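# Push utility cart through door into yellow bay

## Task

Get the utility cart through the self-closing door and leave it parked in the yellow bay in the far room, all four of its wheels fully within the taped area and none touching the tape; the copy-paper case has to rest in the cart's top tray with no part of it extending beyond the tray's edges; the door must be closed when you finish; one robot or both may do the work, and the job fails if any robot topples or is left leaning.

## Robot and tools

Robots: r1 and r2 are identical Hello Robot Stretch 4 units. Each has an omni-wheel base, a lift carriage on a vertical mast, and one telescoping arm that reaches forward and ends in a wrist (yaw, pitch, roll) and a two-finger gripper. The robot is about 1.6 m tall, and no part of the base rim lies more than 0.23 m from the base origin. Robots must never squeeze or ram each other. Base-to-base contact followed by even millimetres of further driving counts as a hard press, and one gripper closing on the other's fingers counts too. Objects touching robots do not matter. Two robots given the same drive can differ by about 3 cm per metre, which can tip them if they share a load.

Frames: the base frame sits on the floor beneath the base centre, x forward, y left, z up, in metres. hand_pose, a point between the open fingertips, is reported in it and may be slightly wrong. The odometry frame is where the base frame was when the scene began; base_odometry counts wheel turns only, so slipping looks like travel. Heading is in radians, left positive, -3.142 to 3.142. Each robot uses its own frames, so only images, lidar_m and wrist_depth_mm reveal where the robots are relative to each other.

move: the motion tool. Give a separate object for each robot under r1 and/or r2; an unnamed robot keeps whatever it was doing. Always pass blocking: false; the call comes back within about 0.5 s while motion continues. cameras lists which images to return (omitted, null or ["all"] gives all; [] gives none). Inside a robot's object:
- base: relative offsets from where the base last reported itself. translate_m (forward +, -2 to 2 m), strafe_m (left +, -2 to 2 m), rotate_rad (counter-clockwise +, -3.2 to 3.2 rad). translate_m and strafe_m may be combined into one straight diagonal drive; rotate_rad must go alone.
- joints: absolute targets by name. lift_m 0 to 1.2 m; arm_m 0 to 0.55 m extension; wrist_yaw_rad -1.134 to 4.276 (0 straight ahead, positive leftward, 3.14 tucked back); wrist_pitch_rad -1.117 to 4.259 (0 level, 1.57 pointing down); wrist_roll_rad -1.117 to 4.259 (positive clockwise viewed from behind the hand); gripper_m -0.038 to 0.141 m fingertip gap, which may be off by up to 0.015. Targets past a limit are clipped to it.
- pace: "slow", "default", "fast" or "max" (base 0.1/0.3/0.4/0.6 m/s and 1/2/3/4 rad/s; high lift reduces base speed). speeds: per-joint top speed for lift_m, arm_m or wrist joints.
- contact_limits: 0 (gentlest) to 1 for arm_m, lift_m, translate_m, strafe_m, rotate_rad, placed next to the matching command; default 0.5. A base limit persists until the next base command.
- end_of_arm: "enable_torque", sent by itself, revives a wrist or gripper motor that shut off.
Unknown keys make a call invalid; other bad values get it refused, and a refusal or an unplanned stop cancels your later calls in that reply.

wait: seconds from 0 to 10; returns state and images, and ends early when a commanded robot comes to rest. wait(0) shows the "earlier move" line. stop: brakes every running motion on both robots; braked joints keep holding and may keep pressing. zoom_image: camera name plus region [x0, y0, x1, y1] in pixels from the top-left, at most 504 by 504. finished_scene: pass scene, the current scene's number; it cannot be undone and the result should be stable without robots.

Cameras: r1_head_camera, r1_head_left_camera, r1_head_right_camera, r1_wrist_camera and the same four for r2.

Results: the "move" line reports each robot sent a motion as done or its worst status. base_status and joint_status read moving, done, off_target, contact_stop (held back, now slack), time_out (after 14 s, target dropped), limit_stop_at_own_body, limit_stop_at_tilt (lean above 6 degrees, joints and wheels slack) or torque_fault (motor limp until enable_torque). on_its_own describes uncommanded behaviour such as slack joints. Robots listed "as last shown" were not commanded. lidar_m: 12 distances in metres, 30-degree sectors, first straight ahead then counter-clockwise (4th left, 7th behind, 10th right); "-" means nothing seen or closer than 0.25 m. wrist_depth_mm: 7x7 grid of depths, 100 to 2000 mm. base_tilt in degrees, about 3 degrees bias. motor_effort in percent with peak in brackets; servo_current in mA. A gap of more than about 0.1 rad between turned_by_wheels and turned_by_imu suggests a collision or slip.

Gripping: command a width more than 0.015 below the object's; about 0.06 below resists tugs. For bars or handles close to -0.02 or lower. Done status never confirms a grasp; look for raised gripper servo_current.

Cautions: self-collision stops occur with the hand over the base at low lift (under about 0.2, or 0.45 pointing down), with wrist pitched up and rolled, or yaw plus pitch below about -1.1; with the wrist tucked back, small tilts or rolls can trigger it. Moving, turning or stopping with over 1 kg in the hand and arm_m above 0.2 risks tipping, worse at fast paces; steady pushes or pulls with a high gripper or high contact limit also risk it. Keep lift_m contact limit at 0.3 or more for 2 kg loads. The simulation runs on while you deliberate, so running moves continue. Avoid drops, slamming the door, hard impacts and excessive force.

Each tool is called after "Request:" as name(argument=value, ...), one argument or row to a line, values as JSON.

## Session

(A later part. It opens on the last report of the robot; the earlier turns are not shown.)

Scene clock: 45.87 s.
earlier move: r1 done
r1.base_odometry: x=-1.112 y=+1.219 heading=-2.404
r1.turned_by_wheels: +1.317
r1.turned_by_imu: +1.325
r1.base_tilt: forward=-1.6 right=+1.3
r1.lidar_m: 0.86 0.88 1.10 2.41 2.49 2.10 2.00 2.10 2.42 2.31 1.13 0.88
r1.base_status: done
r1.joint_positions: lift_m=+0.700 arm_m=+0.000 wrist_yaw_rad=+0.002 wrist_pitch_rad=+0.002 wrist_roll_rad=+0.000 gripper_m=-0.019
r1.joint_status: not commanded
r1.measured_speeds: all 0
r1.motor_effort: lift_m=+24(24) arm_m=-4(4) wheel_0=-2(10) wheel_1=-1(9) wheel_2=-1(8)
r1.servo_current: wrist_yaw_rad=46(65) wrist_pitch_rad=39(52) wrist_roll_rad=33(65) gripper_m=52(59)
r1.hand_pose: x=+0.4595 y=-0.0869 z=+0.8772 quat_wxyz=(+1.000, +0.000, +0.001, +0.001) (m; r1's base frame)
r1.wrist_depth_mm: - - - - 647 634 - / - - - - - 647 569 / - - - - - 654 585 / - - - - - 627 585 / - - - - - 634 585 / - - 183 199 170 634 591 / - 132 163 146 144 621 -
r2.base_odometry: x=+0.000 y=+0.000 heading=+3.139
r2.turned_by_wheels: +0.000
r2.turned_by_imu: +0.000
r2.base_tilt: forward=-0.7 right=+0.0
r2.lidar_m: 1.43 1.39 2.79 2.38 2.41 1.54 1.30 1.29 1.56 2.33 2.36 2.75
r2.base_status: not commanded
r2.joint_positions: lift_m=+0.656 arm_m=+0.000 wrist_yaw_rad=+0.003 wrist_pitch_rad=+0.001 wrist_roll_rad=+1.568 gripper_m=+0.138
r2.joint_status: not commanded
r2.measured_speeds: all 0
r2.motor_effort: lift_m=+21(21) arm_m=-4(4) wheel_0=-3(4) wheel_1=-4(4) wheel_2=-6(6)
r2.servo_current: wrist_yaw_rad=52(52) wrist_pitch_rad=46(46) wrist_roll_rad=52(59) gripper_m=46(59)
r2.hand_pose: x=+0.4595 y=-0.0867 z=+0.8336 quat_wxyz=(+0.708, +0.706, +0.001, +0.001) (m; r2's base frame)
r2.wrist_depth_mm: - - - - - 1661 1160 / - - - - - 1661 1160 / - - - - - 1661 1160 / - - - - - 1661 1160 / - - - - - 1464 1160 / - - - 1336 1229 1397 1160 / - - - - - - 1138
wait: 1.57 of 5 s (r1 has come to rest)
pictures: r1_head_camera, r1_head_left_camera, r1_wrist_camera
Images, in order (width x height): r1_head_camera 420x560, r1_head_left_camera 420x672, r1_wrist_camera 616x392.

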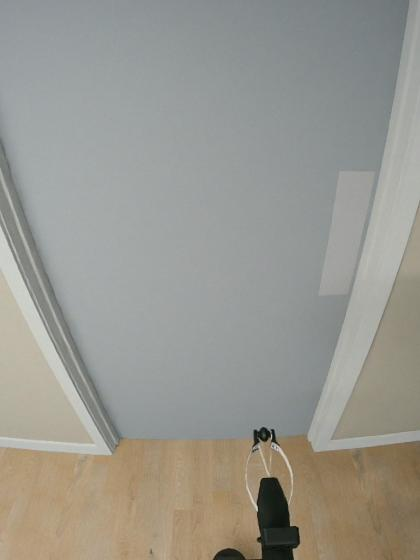

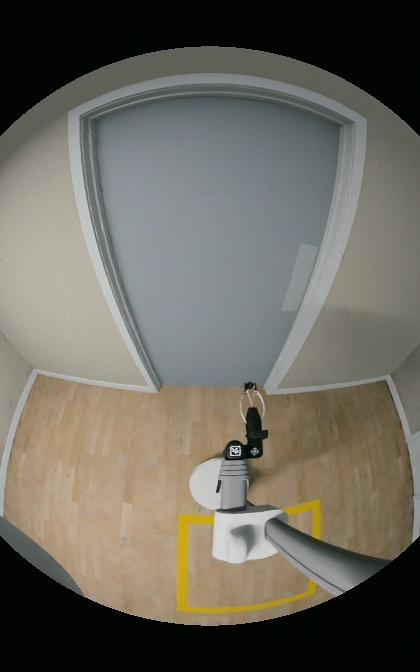

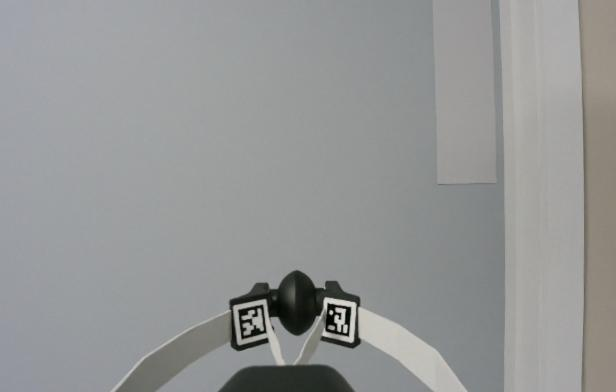

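Request:
move(
  blocking=false,
  r1={"base":{"strafe_m":-0.13,"translate_m":0.25}},
  r2={"base":{"rotate_rad":0.38}},
  cameras=[],
)

Request:
wait(
  seconds=3,
  cameras=[],
)

Request:
wait(
  seconds=2,
  cameras=[],
)

Request:
move(
  blocking=false,
  r1={"joints":{"arm_m":0.5},"pace":"slow","contact_limits":{"arm_m":1.0}},
  r2={"base":{"translate_m":0.55,"strafe_m":-0.12}},
  cameras=[],
)

Request:
wait(
  seconds=6,
  cameras=[],
)

Request:
wait(
  seconds=3,
  cameras=["r1_head_camera","r1_head_left_camera","r2_head_camera","r2_wrist_camera"],
)

Scene clock: 62.97 s.
move: r1 moving; r2 moving
r1.base_odometry: x=-1.146 y=+1.210 heading=-2.403
r1.turned_by_wheels: +0.000
r1.turned_by_imu: +0.000
r1.base_tilt: forward=-1.6 right=+1.3
r1.lidar_m: 0.82 0.86 1.06 2.43 2.51 2.11 2.01 2.13 2.39 2.25 1.11 0.86
r1.base_status: translate_m moving; strafe_m moving
r1.joint_positions: lift_m=+0.700 arm_m=+0.000 wrist_yaw_rad=+0.002 wrist_pitch_rad=+0.002 wrist_roll_rad=+0.000 gripper_m=-0.019
r1.joint_status: not commanded
r1.measured_speeds: translate_m=+0.123 strafe_m=-0.063 rotate_rad=+0.002 lift_m=+0.000 arm_m=+0.000 wrist_yaw_rad=+0.000 wrist_pitch_rad=+0.000 wrist_roll_rad=+0.000
r1.motor_effort: lift_m=+23(24) arm_m=-4(4) wheel_0=+8(10) wheel_1=+1(4) wheel_2=-9(9)
r1.servo_current: wrist_yaw_rad=13(59) wrist_pitch_rad=39(52) wrist_roll_rad=33(59) gripper_m=59(59)
r1.hand_pose: x=+0.4595 y=-0.0869 z=+0.8772 quat_wxyz=(+1.000, +0.000, +0.001, +0.001) (m; r1's base frame)
r1.wrist_depth_mm: - - - - 621 621 - / - - - - 627 621 544 / - - - - 627 621 554 / - - - - - 615 559 / - - - - - 615 564 / - - 183 198 170 615 564 / - 133 163 147 144 591 -
r2.base_odometry: x=+0.000 y=+0.000 heading=-2.899
r2.turned_by_wheels: +0.245
r2.turned_by_imu: +0.239
r2.base_tilt: forward=-0.7 right=+0.1
r2.lidar_m: 1.40 3.47 2.49 2.39 1.91 1.39 1.30 1.35 1.86 2.32 2.42 3.29
r2.base_status: rotate_rad moving
r2.joint_positions: lift_m=+0.656 arm_m=+0.000 wrist_yaw_rad=+0.002 wrist_pitch_rad=+0.001 wrist_roll_rad=+1.568 gripper_m=+0.138
r2.joint_status: not commanded
r2.measured_speeds: translate_m=+0.003 strafe_m=-0.002 rotate_rad=+0.772 lift_m=+0.000 arm_m=+0.000 wrist_yaw_rad=+0.000 wrist_pitch_rad=+0.000 wrist_roll_rad=+0.000
r2.motor_effort: lift_m=+21(21) arm_m=-4(4) wheel_0=-5(9) wheel_1=-6(10) wheel_2=-7(11)
r2.servo_current: wrist_yaw_rad=46(59) wrist_pitch_rad=39(52) wrist_roll_rad=33(59) gripper_m=52(59)
r2.hand_pose: x=+0.4595 y=-0.0867 z=+0.8336 quat_wxyz=(+0.708, +0.706, +0.001, +0.001) (m; r2's base frame)
r2.wrist_depth_mm: - - - - - 1661 1138 / - - - - - 1708 1138 / - - - - - 1708 1160 / - - - - - 1397 1160 / - - - 1464 1756 1336 1160 / - - - - 213 1366 1138 / - - - - - 1808 1160
pictures: none
No camera images: "cameras" was empty.

Scene clock: 63.63 s.
earlier move: r1 moving; r2 done
r1.base_odometry: x=-1.290 y=+1.172 heading=-2.403
r1.turned_by_wheels: +0.000
r1.turned_by_imu: +0.000
r1.base_tilt: forward=-1.6 right=+1.3
r1.lidar_m: 0.68 0.73 0.89 2.31 2.60 2.26 2.16 2.25 2.35 2.22 0.92 0.71
r1.base_status: translate_m moving; strafe_m moving
r1.joint_positions: lift_m=+0.700 arm_m=+0.000 wrist_yaw_rad=+0.002 wrist_pitch_rad=+0.002 wrist_roll_rad=+0.000 gripper_m=-0.019
r1.joint_status: not commanded
r1.measured_speeds: translate_m=+0.207 strafe_m=-0.108 rotate_rad=-0.006 lift_m=+0.000 arm_m=+0.000 wrist_yaw_rad=+0.000 wrist_pitch_rad=+0.000 wrist_roll_rad=+0.000
r1.motor_effort: lift_m=+23(24) arm_m=-4(4) wheel_0=+3(11) wheel_1=+2(6) wheel_2=-1(10)
r1.servo_current: wrist_yaw_rad=39(72) wrist_pitch_rad=39(52) wrist_roll_rad=26(65) gripper_m=52(59)
r1.hand_pose: x=+0.4595 y=-0.0869 z=+0.8772 quat_wxyz=(+1.000, +0.000, +0.001, +0.001) (m; r1's base frame)
r1.wrist_depth_mm: 484 488 484 488 492 492 415 / 484 484 488 488 492 488 415 / 484 488 492 492 488 492 418 / 488 488 492 492 496 492 421 / 492 496 492 496 500 496 421 / 488 492 496 198 500 492 424 / 492 496 180 183 162 466 421
r2.base_odometry: x=+0.000 y=+0.000 heading=-2.765
r2.turned_by_wheels: +0.134
r2.turned_by_imu: +0.131
r2.base_tilt: forward=-0.7 right=+0.1
r2.lidar_m: 1.37 3.07 2.40 2.39 1.67 1.32 1.31 1.42 2.18 2.34 2.55 1.57
r2.base_status: done
r2.joint_positions: lift_m=+0.656 arm_m=+0.000 wrist_yaw_rad=+0.002 wrist_pitch_rad=+0.001 wrist_roll_rad=+1.568 gripper_m=+0.138
r2.joint_status: not commanded
r2.measured_speeds: all 0
r2.motor_effort: lift_m=+21(21) arm_m=-4(4) wheel_0=-3(9) wheel_1=-4(10) wheel_2=-5(11)
r2.servo_current: wrist_yaw_rad=46(59) wrist_pitch_rad=33(52) wrist_roll_rad=46(59) gripper_m=52(59)
r2.hand_pose: x=+0.4595 y=-0.0867 z=+0.8336 quat_wxyz=(+0.708, +0.706, +0.001, +0.001) (m; r2's base frame)
r2.wrist_depth_mm: - - - - - 1618 1118 / - - - - - 1576 1138 / - - - 1464 1808 1499 1138 / - - - 1499 1808 1397 1160 / - - - - - 1576 1160 / - - - - - 1397 1160 / - - - - - 1808 1160
wait: 0.67 of 3 s (r2 has come to rest)
pictures: none
No camera images: "cameras" was empty.

Scene clock: 64.77 s.
earlier move: r1 done
r1.base_odometry: x=-1.384 y=+1.147 heading=-2.403
r1.turned_by_wheels: +0.000
r1.turned_by_imu: +0.000
r1.base_tilt: forward=-1.6 right=+1.3
r1.lidar_m: 0.61 0.62 0.86 1.97 2.66 2.35 2.23 2.34 2.27 2.17 0.80 0.60
r1.base_status: done
r1.joint_positions: lift_m=+0.700 arm_m=+0.000 wrist_yaw_rad=+0.002 wrist_pitch_rad=+0.002 wrist_roll_rad=+0.000 gripper_m=-0.019
r1.joint_status: not commanded
r1.measured_speeds: all 0
r1.motor_effort: lift_m=+23(24) arm_m=-4(4) wheel_0=+1(11) wheel_1=+3(6) wheel_2=+0(10)
r1.servo_current: wrist_yaw_rad=46(72) wrist_pitch_rad=33(52) wrist_roll_rad=52(65) gripper_m=52(59)
r1.hand_pose: x=+0.4595 y=-0.0869 z=+0.8772 quat_wxyz=(+1.000, +0.000, +0.001, +0.001) (m; r1's base frame)
r1.wrist_depth_mm: 397 397 394 399 399 399 336 / 394 397 399 402 397 399 336 / 397 397 399 402 399 402 325 / 399 399 404 399 404 407 345 / 399 404 402 402 402 404 343 / 399 402 399 198 404 404 327 / 399 402 180 404 171 392 343
r2.base_odometry: x=+0.000 y=+0.000 heading=-2.765
r2.turned_by_wheels: +0.000
r2.turned_by_imu: +0.000
r2.base_tilt: forward=-0.7 right=+0.1
r2.lidar_m: 1.40 3.10 2.40 2.38 1.68 1.33 1.32 1.46 2.16 2.32 2.53 1.54
r2.base_status: done
r2.joint_positions: lift_m=+0.656 arm_m=+0.000 wrist_yaw_rad=+0.002 wrist_pitch_rad=+0.001 wrist_roll_rad=+1.568 gripper_m=+0.138
r2.joint_status: not commanded
r2.measured_speeds: all 0
r2.motor_effort: lift_m=+21(21) arm_m=-4(4) wheel_0=-4(9) wheel_1=-4(10) wheel_2=-5(11)
r2.servo_current: wrist_yaw_rad=39(59) wrist_pitch_rad=39(52) wrist_roll_rad=59(59) gripper_m=52(59)
r2.hand_pose: x=+0.4595 y=-0.0867 z=+0.8336 quat_wxyz=(+0.708, +0.706, +0.001, +0.001) (m; r2's base frame)
r2.wrist_depth_mm: - - - - - 1661 1138 / - - - - - 1576 1138 / - - - 1464 1863 1430 1160 / - - - 1430 1921 1397 1160 / - - - - - 1576 1160 / - - - - - 1366 1160 / - - - - - 1756 1160
wait: 1.13 of 2 s (r1 has come to rest)
pictures: none
No camera images: "cameras" was empty.

Scene clock: 65.27 s.
move: r1 moving; r2 moving
r1.base_odometry: x=-1.384 y=+1.147 heading=-2.403
r1.turned_by_wheels: +0.000
r1.turned_by_imu: +0.000
r1.base_tilt: forward=-1.6 right=+1.3
r1.lidar_m: 0.60 0.62 0.86 1.97 2.63 2.34 2.25 2.34 2.29 2.15 0.79 0.62
r1.base_status: not commanded
r1.joint_positions: lift_m=+0.700 arm_m=+0.013 wrist_yaw_rad=+0.002 wrist_pitch_rad=+0.002 wrist_roll_rad=+0.000 gripper_m=-0.019
r1.joint_status: arm_m moving
r1.measured_speeds: translate_m=+0.000 strafe_m=+0.000 rotate_rad=+0.000 lift_m=+0.000 arm_m=+0.049 wrist_yaw_rad=+0.000 wrist_pitch_rad=+0.000 wrist_roll_rad=+0.000
r1.motor_effort: lift_m=+23(23) arm_m=+3(7) wheel_0=+2(2) wheel_1=+3(3) wheel_2=+0(0)
r1.servo_current: wrist_yaw_rad=46(65) wrist_pitch_rad=39(52) wrist_roll_rad=39(59) gripper_m=52(59)
r1.contact_limits: arm_m 1
r1.hand_pose: x=+0.4721 y=-0.0869 z=+0.8772 quat_wxyz=(+1.000, +0.000, +0.001, +0.001) (m; r1's base frame)
r1.wrist_depth_mm: 384 389 387 384 387 389 332 / 384 387 392 389 392 392 338 / 384 387 387 389 392 394 324 / 387 389 387 392 392 394 342 / 389 392 389 392 392 392 343 / 389 389 387 198 394 392 324 / 392 389 180 397 170 387 343
r2.base_odometry: x=-0.032 y=-0.005 heading=-2.765
r2.turned_by_wheels: +0.000
r2.turned_by_imu: +0.000
r2.base_tilt: forward=-0.7 right=+0.1
r2.lidar_m: 1.38 3.10 2.42 2.38 1.72 1.38 1.34 1.49 2.23 2.34 2.56 1.51
r2.base_status: translate_m moving; strafe_m moving
r2.joint_positions: lift_m=+0.656 arm_m=+0.000 wrist_yaw_rad=+0.002 wrist_pitch_rad=+0.001 wrist_roll_rad=+1.568 gripper_m=+0.138
r2.joint_status: not commanded
r2.measured_speeds: translate_m=+0.120 strafe_m=-0.027 rotate_rad=+0.001 lift_m=+0.000 arm_m=+0.000 wrist_yaw_rad=+0.000 wrist_pitch_rad=+0.000 wrist_roll_rad=+0.000
r2.motor_effort: lift_m=+21(21) arm_m=-4(4) wheel_0=+8(11) wheel_1=+6(6) wheel_2=-12(13)
r2.servo_current: wrist_yaw_rad=33(65) wrist_pitch_rad=39(46) wrist_roll_rad=46(52) gripper_m=52(59)
r2.hand_pose: x=+0.4595 y=-0.0867 z=+0.8336 quat_wxyz=(+0.708, +0.706, +0.001, +0.001) (m; r2's base frame)
r2.wrist_depth_mm: - - - - - 1661 1138 / - - - - - 1537 1160 / - - - 1464 - 1430 1160 / - - - 1430 1808 1618 1182 / - - - - - 1537 1160 / - - - - - 1336 1160 / - - - - - 1808 1160
pictures: none
No camera images: "cameras" was empty.

Scene clock: 68.10 s.
earlier move: r1 moving; r2 done
r1.base_odometry: x=-1.384 y=+1.147 heading=-2.404
r1.turned_by_wheels: -0.001
r1.turned_by_imu: +0.018
r1.base_tilt: forward=-1.7 right=+1.3
r1.lidar_m: 0.69 0.70 0.84 2.10 2.61 2.34 2.24 2.36 2.27 2.18 0.81 0.62
r1.base_status: not commanded
r1.joint_positions: lift_m=+0.700 arm_m=+0.283 wrist_yaw_rad=-0.009 wrist_pitch_rad=+0.002 wrist_roll_rad=+0.000 gripper_m=-0.020
r1.joint_status: arm_m moving
r1.measured_speeds: translate_m=+0.000 strafe_m=+0.000 rotate_rad=+0.000 lift_m=+0.000 arm_m=+0.097 wrist_yaw_rad=+0.000 wrist_pitch_rad=+0.000 wrist_roll_rad=+0.000
r1.motor_effort: lift_m=+23(23) arm_m=+15(19) wheel_0=+3(11) wheel_1=+3(7) wheel_2=-13(17)
r1.servo_current: wrist_yaw_rad=46(78) wrist_pitch_rad=33(52) wrist_roll_rad=52(78) gripper_m=39(59)
r1.contact_limits: arm_m 1
r1.hand_pose: x=+0.7413 y=-0.0900 z=+0.8772 quat_wxyz=(+1.000, +0.000, +0.001, -0.004) (m; r1's base frame)
r1.wrist_depth_mm: 204 213 220 229 239 249 258 / 204 212 220 229 239 249 258 / 205 213 222 229 239 249 258 / 206 213 221 231 240 251 258 / 206 213 222 231 240 253 259 / 206 213 190 196 240 251 262 / 208 211 222 181 236 255 262
r2.base_odometry: x=-0.555 y=-0.091 heading=-2.765
r2.turned_by_wheels: +0.000
r2.turned_by_imu: +0.001
r2.base_tilt: forward=-0.7 right=+0.1
r2.lidar_m: 0.82 3.13 2.47 2.41 2.39 1.90 1.85 2.02 2.31 2.28 2.48 0.98
r2.base_status: done
r2.joint_positions: lift_m=+0.656 arm_m=+0.000 wrist_yaw_rad=+0.002 wrist_pitch_rad=+0.001 wrist_roll_rad=+1.568 gripper_m=+0.138
r2.joint_status: not commanded
r2.measured_speeds: all 0
r2.motor_effort: lift_m=+21(21) arm_m=-4(4) wheel_0=+1(12) wheel_1=+2(7) wheel_2=-4(14)
r2.servo_current: wrist_yaw_rad=59(65) wrist_pitch_rad=39(46) wrist_roll_rad=46(65) gripper_m=46(59)
r2.hand_pose: x=+0.4595 y=-0.0867 z=+0.8336 quat_wxyz=(+0.708, +0.706, +0.001, +0.001) (m; r2's base frame)
r2.wrist_depth_mm: - - - - - 1618 1138 / - - - - - 1366 946 / - - - - - 741 - / - - 946 931 - 707 - / - - 917 699 - 683 - / - - - - 212 1366 1160 / - - - - - 1808 1138
wait: 2.83 of 6 s (r2 has come to rest)
pictures: none
No camera images: "cameras" was empty.

Scene clock: 71.03 s.
earlier move: r1 done
r1.base_odometry: x=-1.384 y=+1.147 heading=-2.404
r1.turned_by_wheels: +0.000
r1.turned_by_imu: +0.001
r1.base_tilt: forward=-1.7 right=+1.3
r1.lidar_m: 0.83 0.81 0.86 2.14 2.67 2.32 2.24 2.32 2.26 2.18 0.79 0.62
r1.base_status: not commanded
r1.joint_positions: lift_m=+0.700 arm_m=+0.499 wrist_yaw_rad=-0.009 wrist_pitch_rad=+0.002 wrist_roll_rad=+0.000 gripper_m=-0.020
r1.joint_status: all done
r1.measured_speeds: all 0
r1.motor_effort: lift_m=+23(24) arm_m=+12(19) wheel_0=+3(11) wheel_1=+2(7) wheel_2=-13(17)
r1.servo_current: wrist_yaw_rad=59(78) wrist_pitch_rad=39(52) wrist_roll_rad=52(78) gripper_m=46(59)
r1.contact_limits: arm_m 1
r1.hand_pose: x=+0.9578 y=-0.0900 z=+0.8772 quat_wxyz=(+1.000, +0.000, +0.001, -0.004) (m; r1's base frame)
r1.wrist_depth_mm: 179 193 211 235 262 294 - / 179 193 213 235 263 294 - / 180 194 213 236 262 297 - / 181 195 213 236 265 297 - / 180 195 213 237 265 297 - / 178 195 206 198 262 298 - / 178 190 209 181 255 - -
r2.base_odometry: x=-0.555 y=-0.091 heading=-2.765
r2.turned_by_wheels: +0.000
r2.turned_by_imu: +0.000
r2.base_tilt: forward=-0.7 right=+0.1
r2.lidar_m: 0.84 3.13 2.48 2.42 2.40 1.89 1.87 2.05 2.32 2.28 2.49 0.96
r2.base_status: done
r2.joint_positions: lift_m=+0.656 arm_m=+0.000 wrist_yaw_rad=+0.002 wrist_pitch_rad=+0.001 wrist_roll_rad=+1.568 gripper_m=+0.138
r2.joint_status: not commanded
r2.measured_speeds: all 0
r2.motor_effort: lift_m=+21(21) arm_m=-4(4) wheel_0=+2(12) wheel_1=+2(7) wheel_2=-4(14)
r2.servo_current: wrist_yaw_rad=46(65) wrist_pitch_rad=39(52) wrist_roll_rad=39(65) gripper_m=46(59)
r2.hand_pose: x=+0.4595 y=-0.0867 z=+0.8336 quat_wxyz=(+0.708, +0.706, +0.001, +0.001) (m; r2's base frame)
r2.wrist_depth_mm: - - - - - 1618 1138 / - - - - - 1366 946 / - - - - - 750 - / - - 931 946 - 715 - / - - 931 699 - 676 - / - - - - 212 1397 1160 / - - - - - 1808 1160
wait: 2.93 of 3 s (r1 has come to rest)
pictures: r1_head_camera, r1_head_left_camera, r2_head_camera, r2_wrist_camera
Images, in order (width x height): r1_head_camera 420x560, r1_head_left_camera 420x672, r2_head_camera 420x560, r2_wrist_camera 616x392.

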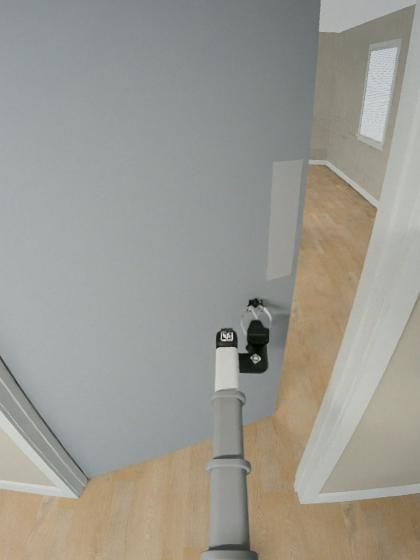

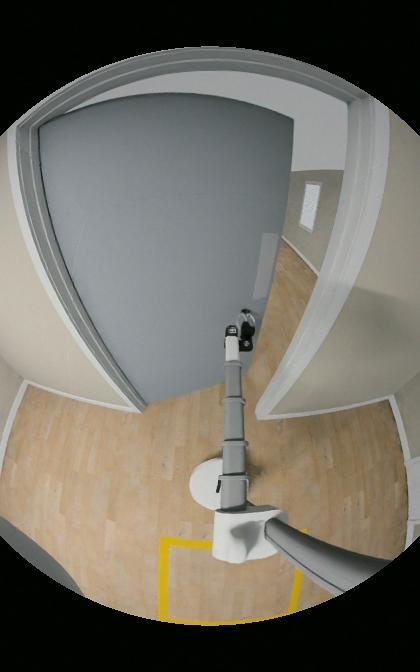

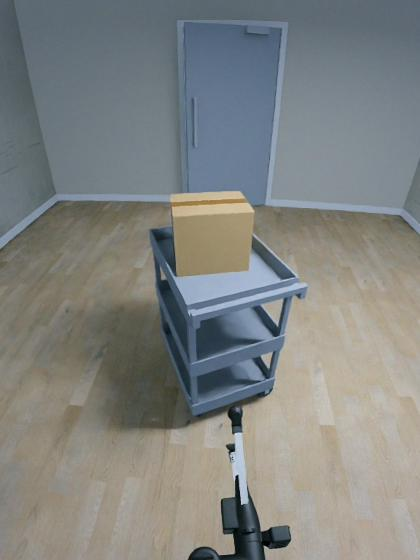

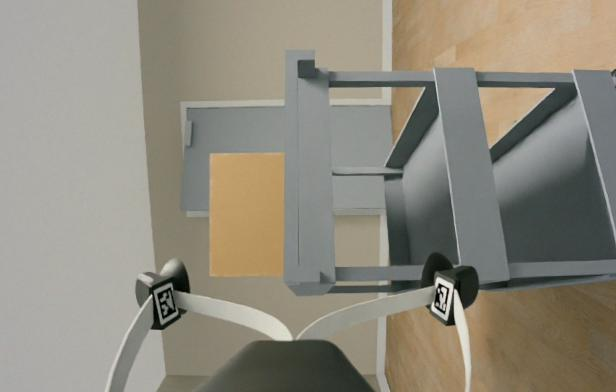

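Request:
move(
  blocking=false,
  r1={"base":{"translate_m":0.75,"strafe_m":0.2},"pace":"slow","contact_limits":{"translate_m":0.8}},
  r2={"base":{"translate_m":0.42,"strafe_m":-0.04},"pace":"slow","contact_limits":{"translate_m":0.3}},
  cameras=[],
)

Request:
wait(
  seconds=8,
  cameras=["r2_wrist_camera","r2_head_camera"],
)

Request:
wait(
  seconds=5,
  cameras=["r1_head_camera","r1_head_left_camera","r2_wrist_camera","r2_head_camera"],
)

Scene clock: 89.17 s.
move: r1 moving; r2 moving
r1.base_odometry: x=-1.391 y=+1.136 heading=-2.405
r1.turned_by_wheels: -0.001
r1.turned_by_imu: -0.001
r1.base_tilt: forward=-1.7 right=+1.3
r1.lidar_m: 0.83 0.81 0.87 2.08 2.63 2.33 2.25 2.37 2.28 2.17 0.77 0.60
r1.base_status: translate_m moving; strafe_m moving
r1.joint_positions: lift_m=+0.700 arm_m=+0.499 wrist_yaw_rad=-0.009 wrist_pitch_rad=+0.002 wrist_roll_rad=+0.000 gripper_m=-0.020
r1.joint_status: not commanded
r1.measured_speeds: translate_m=+0.048 strafe_m=+0.014 rotate_rad=-0.003 lift_m=+0.000 arm_m=+0.000 wrist_yaw_rad=+0.000 wrist_pitch_rad=+0.000 wrist_roll_rad=+0.000
r1.motor_effort: lift_m=+23(23) arm_m=+12(12) wheel_0=+4(5) wheel_1=+5(8) wheel_2=-21(21)
r1.servo_current: wrist_yaw_rad=78(78) wrist_pitch_rad=46(46) wrist_roll_rad=65(65) gripper_m=39(46)
r1.contact_limits: arm_m 1; translate_m 0.8
r1.hand_pose: x=+0.9578 y=-0.0900 z=+0.8772 quat_wxyz=(+1.000, +0.000, +0.001, -0.004) (m; r1's base frame)
r1.wrist_depth_mm: 177 192 211 234 263 297 - / 177 192 211 236 262 303 - / 178 193 211 236 263 297 - / 179 193 213 236 265 297 - / 178 193 213 237 266 298 - / 177 193 204 199 263 306 - / 176 189 208 182 259 309 -
r2.base_odometry: x=-0.567 y=-0.094 heading=-2.765
r2.turned_by_wheels: +0.000
r2.turned_by_imu: +0.001
r2.base_tilt: forward=-0.7 right=+0.1
r2.lidar_m: 0.82 3.12 2.49 2.43 2.41 1.94 1.89 2.06 2.31 2.29 2.50 0.97
r2.base_status: translate_m moving; strafe_m moving
r2.joint_positions: lift_m=+0.656 arm_m=+0.000 wrist_yaw_rad=+0.002 wrist_pitch_rad=+0.001 wrist_roll_rad=+1.568 gripper_m=+0.138
r2.joint_status: not commanded
r2.measured_speeds: translate_m=+0.048 strafe_m=-0.005 rotate_rad=+0.000 lift_m=+0.000 arm_m=+0.000 wrist_yaw_rad=+0.000 wrist_pitch_rad=+0.000 wrist_roll_rad=+0.000
r2.motor_effort: lift_m=+21(21) arm_m=-4(4) wheel_0=+6(10) wheel_1=+5(6) wheel_2=-10(10)
r2.servo_current: wrist_yaw_rad=46(52) wrist_pitch_rad=39(46) wrist_roll_rad=52(65) gripper_m=52(52)
r2.contact_limits: translate_m 0.3
r2.hand_pose: x=+0.4595 y=-0.0867 z=+0.8336 quat_wxyz=(+0.708, +0.706, +0.001, +0.001) (m; r2's base frame)
r2.wrist_depth_mm: - - - - - 1708 1138 / - - - - - 1366 1078 / - - - - - 750 - / - - 946 946 - 691 - / - - 917 683 - 668 - / - - - - - 1397 1182 / - - - - - 1808 1160
pictures: none
No camera images: "cameras" was empty.

Scene clock: 94.17 s.
earlier move: r1 moving; r2 done
r1.base_odometry: x=-1.657 y=+0.726 heading=-2.406
r1.turned_by_wheels: -0.001
r1.turned_by_imu: -0.012
r1.base_tilt: forward=-1.6 right=+1.3
r1.lidar_m: 0.65 0.51 0.50 0.54 2.51 2.83 2.73 2.86 2.43 0.44 0.43 3.21
r1.base_status: translate_m moving; strafe_m moving
r1.joint_positions: lift_m=+0.700 arm_m=+0.500 wrist_yaw_rad=-0.013 wrist_pitch_rad=+0.002 wrist_roll_rad=+0.000 gripper_m=-0.020
r1.joint_status: not commanded
r1.measured_speeds: translate_m=+0.097 strafe_m=+0.027 rotate_rad=+0.002 lift_m=+0.000 arm_m=+0.000 wrist_yaw_rad=+0.000 wrist_pitch_rad=+0.000 wrist_roll_rad=+0.000
r1.motor_effort: lift_m=+23(24) arm_m=+9(12) wheel_0=-5(10) wheel_1=-1(8) wheel_2=-21(23)
r1.servo_current: wrist_yaw_rad=91(104) wrist_pitch_rad=33(52) wrist_roll_rad=39(72) gripper_m=46(52)
r1.contact_limits: arm_m 1; translate_m 0.8
r1.hand_pose: x=+0.9577 y=-0.0911 z=+0.8772 quat_wxyz=(+1.000, +0.000, +0.001, -0.006) (m; r1's base frame)
r1.wrist_depth_mm: 128 156 189 - - - - / 129 151 189 - - - - / 129 153 190 - - - - / 131 154 191 - - - - / 127 154 191 - - - - / 127 154 180 198 182 - - / 127 149 169 157 180 1808 -
r2.base_odometry: x=-0.960 y=-0.208 heading=-2.765
r2.turned_by_wheels: +0.000
r2.turned_by_imu: +0.001
r2.base_tilt: forward=-0.7 right=+0.1
r2.lidar_m: 0.41 3.12 2.49 2.42 2.65 2.35 2.29 2.50 2.33 2.31 2.52 0.49
r2.base_status: done
r2.joint_positions: lift_m=+0.656 arm_m=+0.000 wrist_yaw_rad=+0.002 wrist_pitch_rad=+0.001 wrist_roll_rad=+1.568 gripper_m=+0.138
r2.joint_status: not commanded
r2.measured_speeds: all 0
r2.motor_effort: lift_m=+21(21) arm_m=-4(4) wheel_0=+5(11) wheel_1=+5(7) wheel_2=-7(11)
r2.servo_current: wrist_yaw_rad=39(65) wrist_pitch_rad=39(52) wrist_roll_rad=46(65) gripper_m=52(59)
r2.contact_limits: translate_m 0.3
r2.hand_pose: x=+0.4595 y=-0.0867 z=+0.8336 quat_wxyz=(+0.708, +0.706, +0.001, +0.001) (m; r2's base frame)
r2.wrist_depth_mm: - - - 359 - 1499 - / - - - 342 - 1756 - / - - - 325 - 741 - / - - 530 312 - - - / - - 517 298 - - - / - - 233 286 211 183 - / - - 512 - - - -
wait: 5.00 of 8 s (r2 has come to rest)
pictures: r2_head_camera, r2_wrist_camera
Images, in order (width x height): r2_head_camera 420x560, r2_wrist_camera 616x392.

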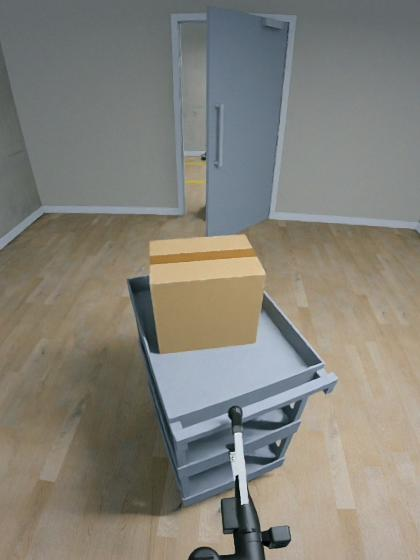

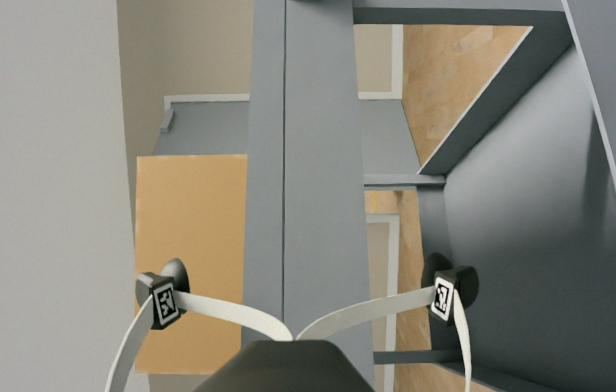

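Scene clock: 97.67 s.
earlier move: r1 done
r1.base_odometry: x=-1.806 y=+0.496 heading=-2.406
r1.turned_by_wheels: +0.001
r1.turned_by_imu: -0.017
r1.base_tilt: forward=-1.6 right=+1.3
r1.lidar_m: 0.50 0.35 0.33 0.34 0.50 3.14 3.01 3.10 0.52 0.47 2.45 3.25
r1.base_status: done
r1.joint_positions: lift_m=+0.700 arm_m=+0.500 wrist_yaw_rad=-0.002 wrist_pitch_rad=+0.002 wrist_roll_rad=+0.000 gripper_m=-0.020
r1.joint_status: not commanded
r1.measured_speeds: all 0
r1.motor_effort: lift_m=+23(24) arm_m=+5(12) wheel_0=-7(18) wheel_1=+0(8) wheel_2=-15(27)
r1.servo_current: wrist_yaw_rad=46(117) wrist_pitch_rad=39(52) wrist_roll_rad=52(72) gripper_m=39(52)
r1.contact_limits: arm_m 1; translate_m 0.8
r1.hand_pose: x=+0.9591 y=-0.0879 z=+0.8772 quat_wxyz=(+1.000, +0.000, +0.001, -0.001) (m; r1's base frame)
r1.wrist_depth_mm: - - - - - - - / - - - - - - - / - - - - - - - / - - - 1756 - - - / - - - - - - - / - - - 193 - - - / - - 172 147 144 1921 -
r2.base_odometry: x=-0.960 y=-0.208 heading=-2.765
r2.turned_by_wheels: +0.000
r2.turned_by_imu: +0.000
r2.base_tilt: forward=-0.6 right=+0.0
r2.lidar_m: 0.41 3.15 2.47 2.41 2.68 2.34 2.29 2.51 2.35 2.29 2.50 0.50
r2.base_status: done
r2.joint_positions: lift_m=+0.656 arm_m=+0.000 wrist_yaw_rad=+0.002 wrist_pitch_rad=+0.001 wrist_roll_rad=+1.568 gripper_m=+0.138
r2.joint_status: not commanded
r2.measured_speeds: all 0
r2.motor_effort: lift_m=+21(21) arm_m=-4(4) wheel_0=+5(11) wheel_1=+5(7) wheel_2=-6(11)
r2.servo_current: wrist_yaw_rad=52(65) wrist_pitch_rad=39(52) wrist_roll_rad=33(65) gripper_m=52(59)
r2.contact_limits: translate_m 0.3
r2.hand_pose: x=+0.4595 y=-0.0867 z=+0.8336 quat_wxyz=(+0.708, +0.706, +0.001, +0.001) (m; r2's base frame)
r2.wrist_depth_mm: - - - 357 - 1537 - / - - - 342 - 1808 - / - - - 325 - 741 - / - - 530 309 - - - / - - 525 297 - - - / - - 231 289 212 183 - / - - 512 - - - -
wait: 3.50 of 5 s (r1 has come to rest)
pictures: r1_head_camera, r1_head_left_camera, r2_head_camera, r2_wrist_camera
Images, in order (width x height): r1_head_camera 420x560, r1_head_left_camera 420x672, r2_head_camera 420x560, r2_wrist_camera 616x392.

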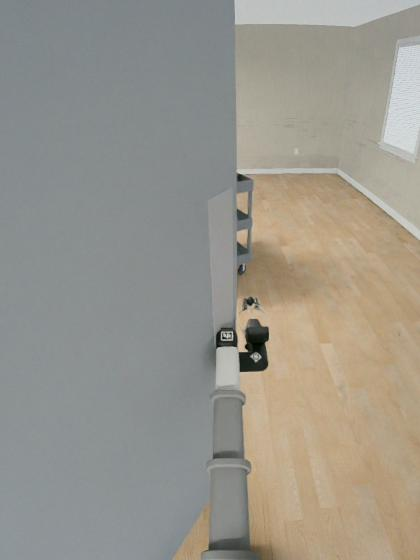

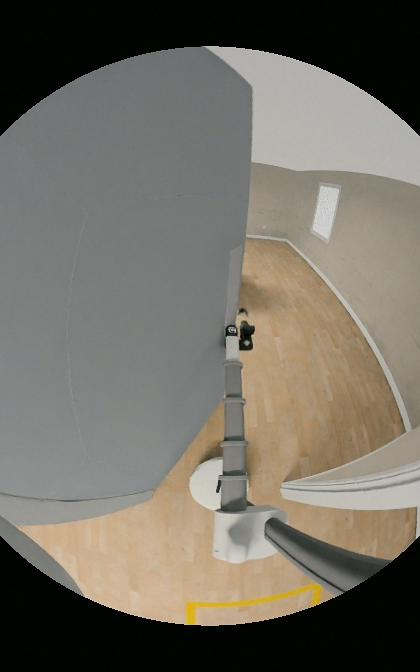

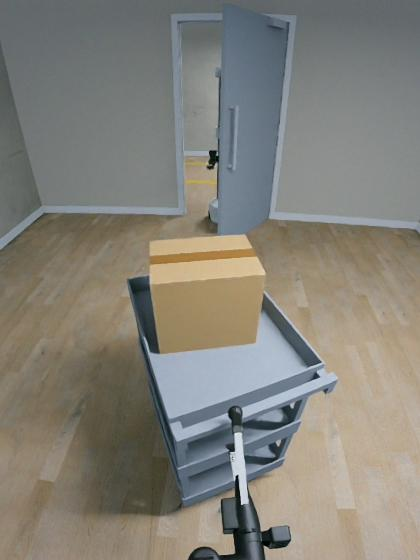

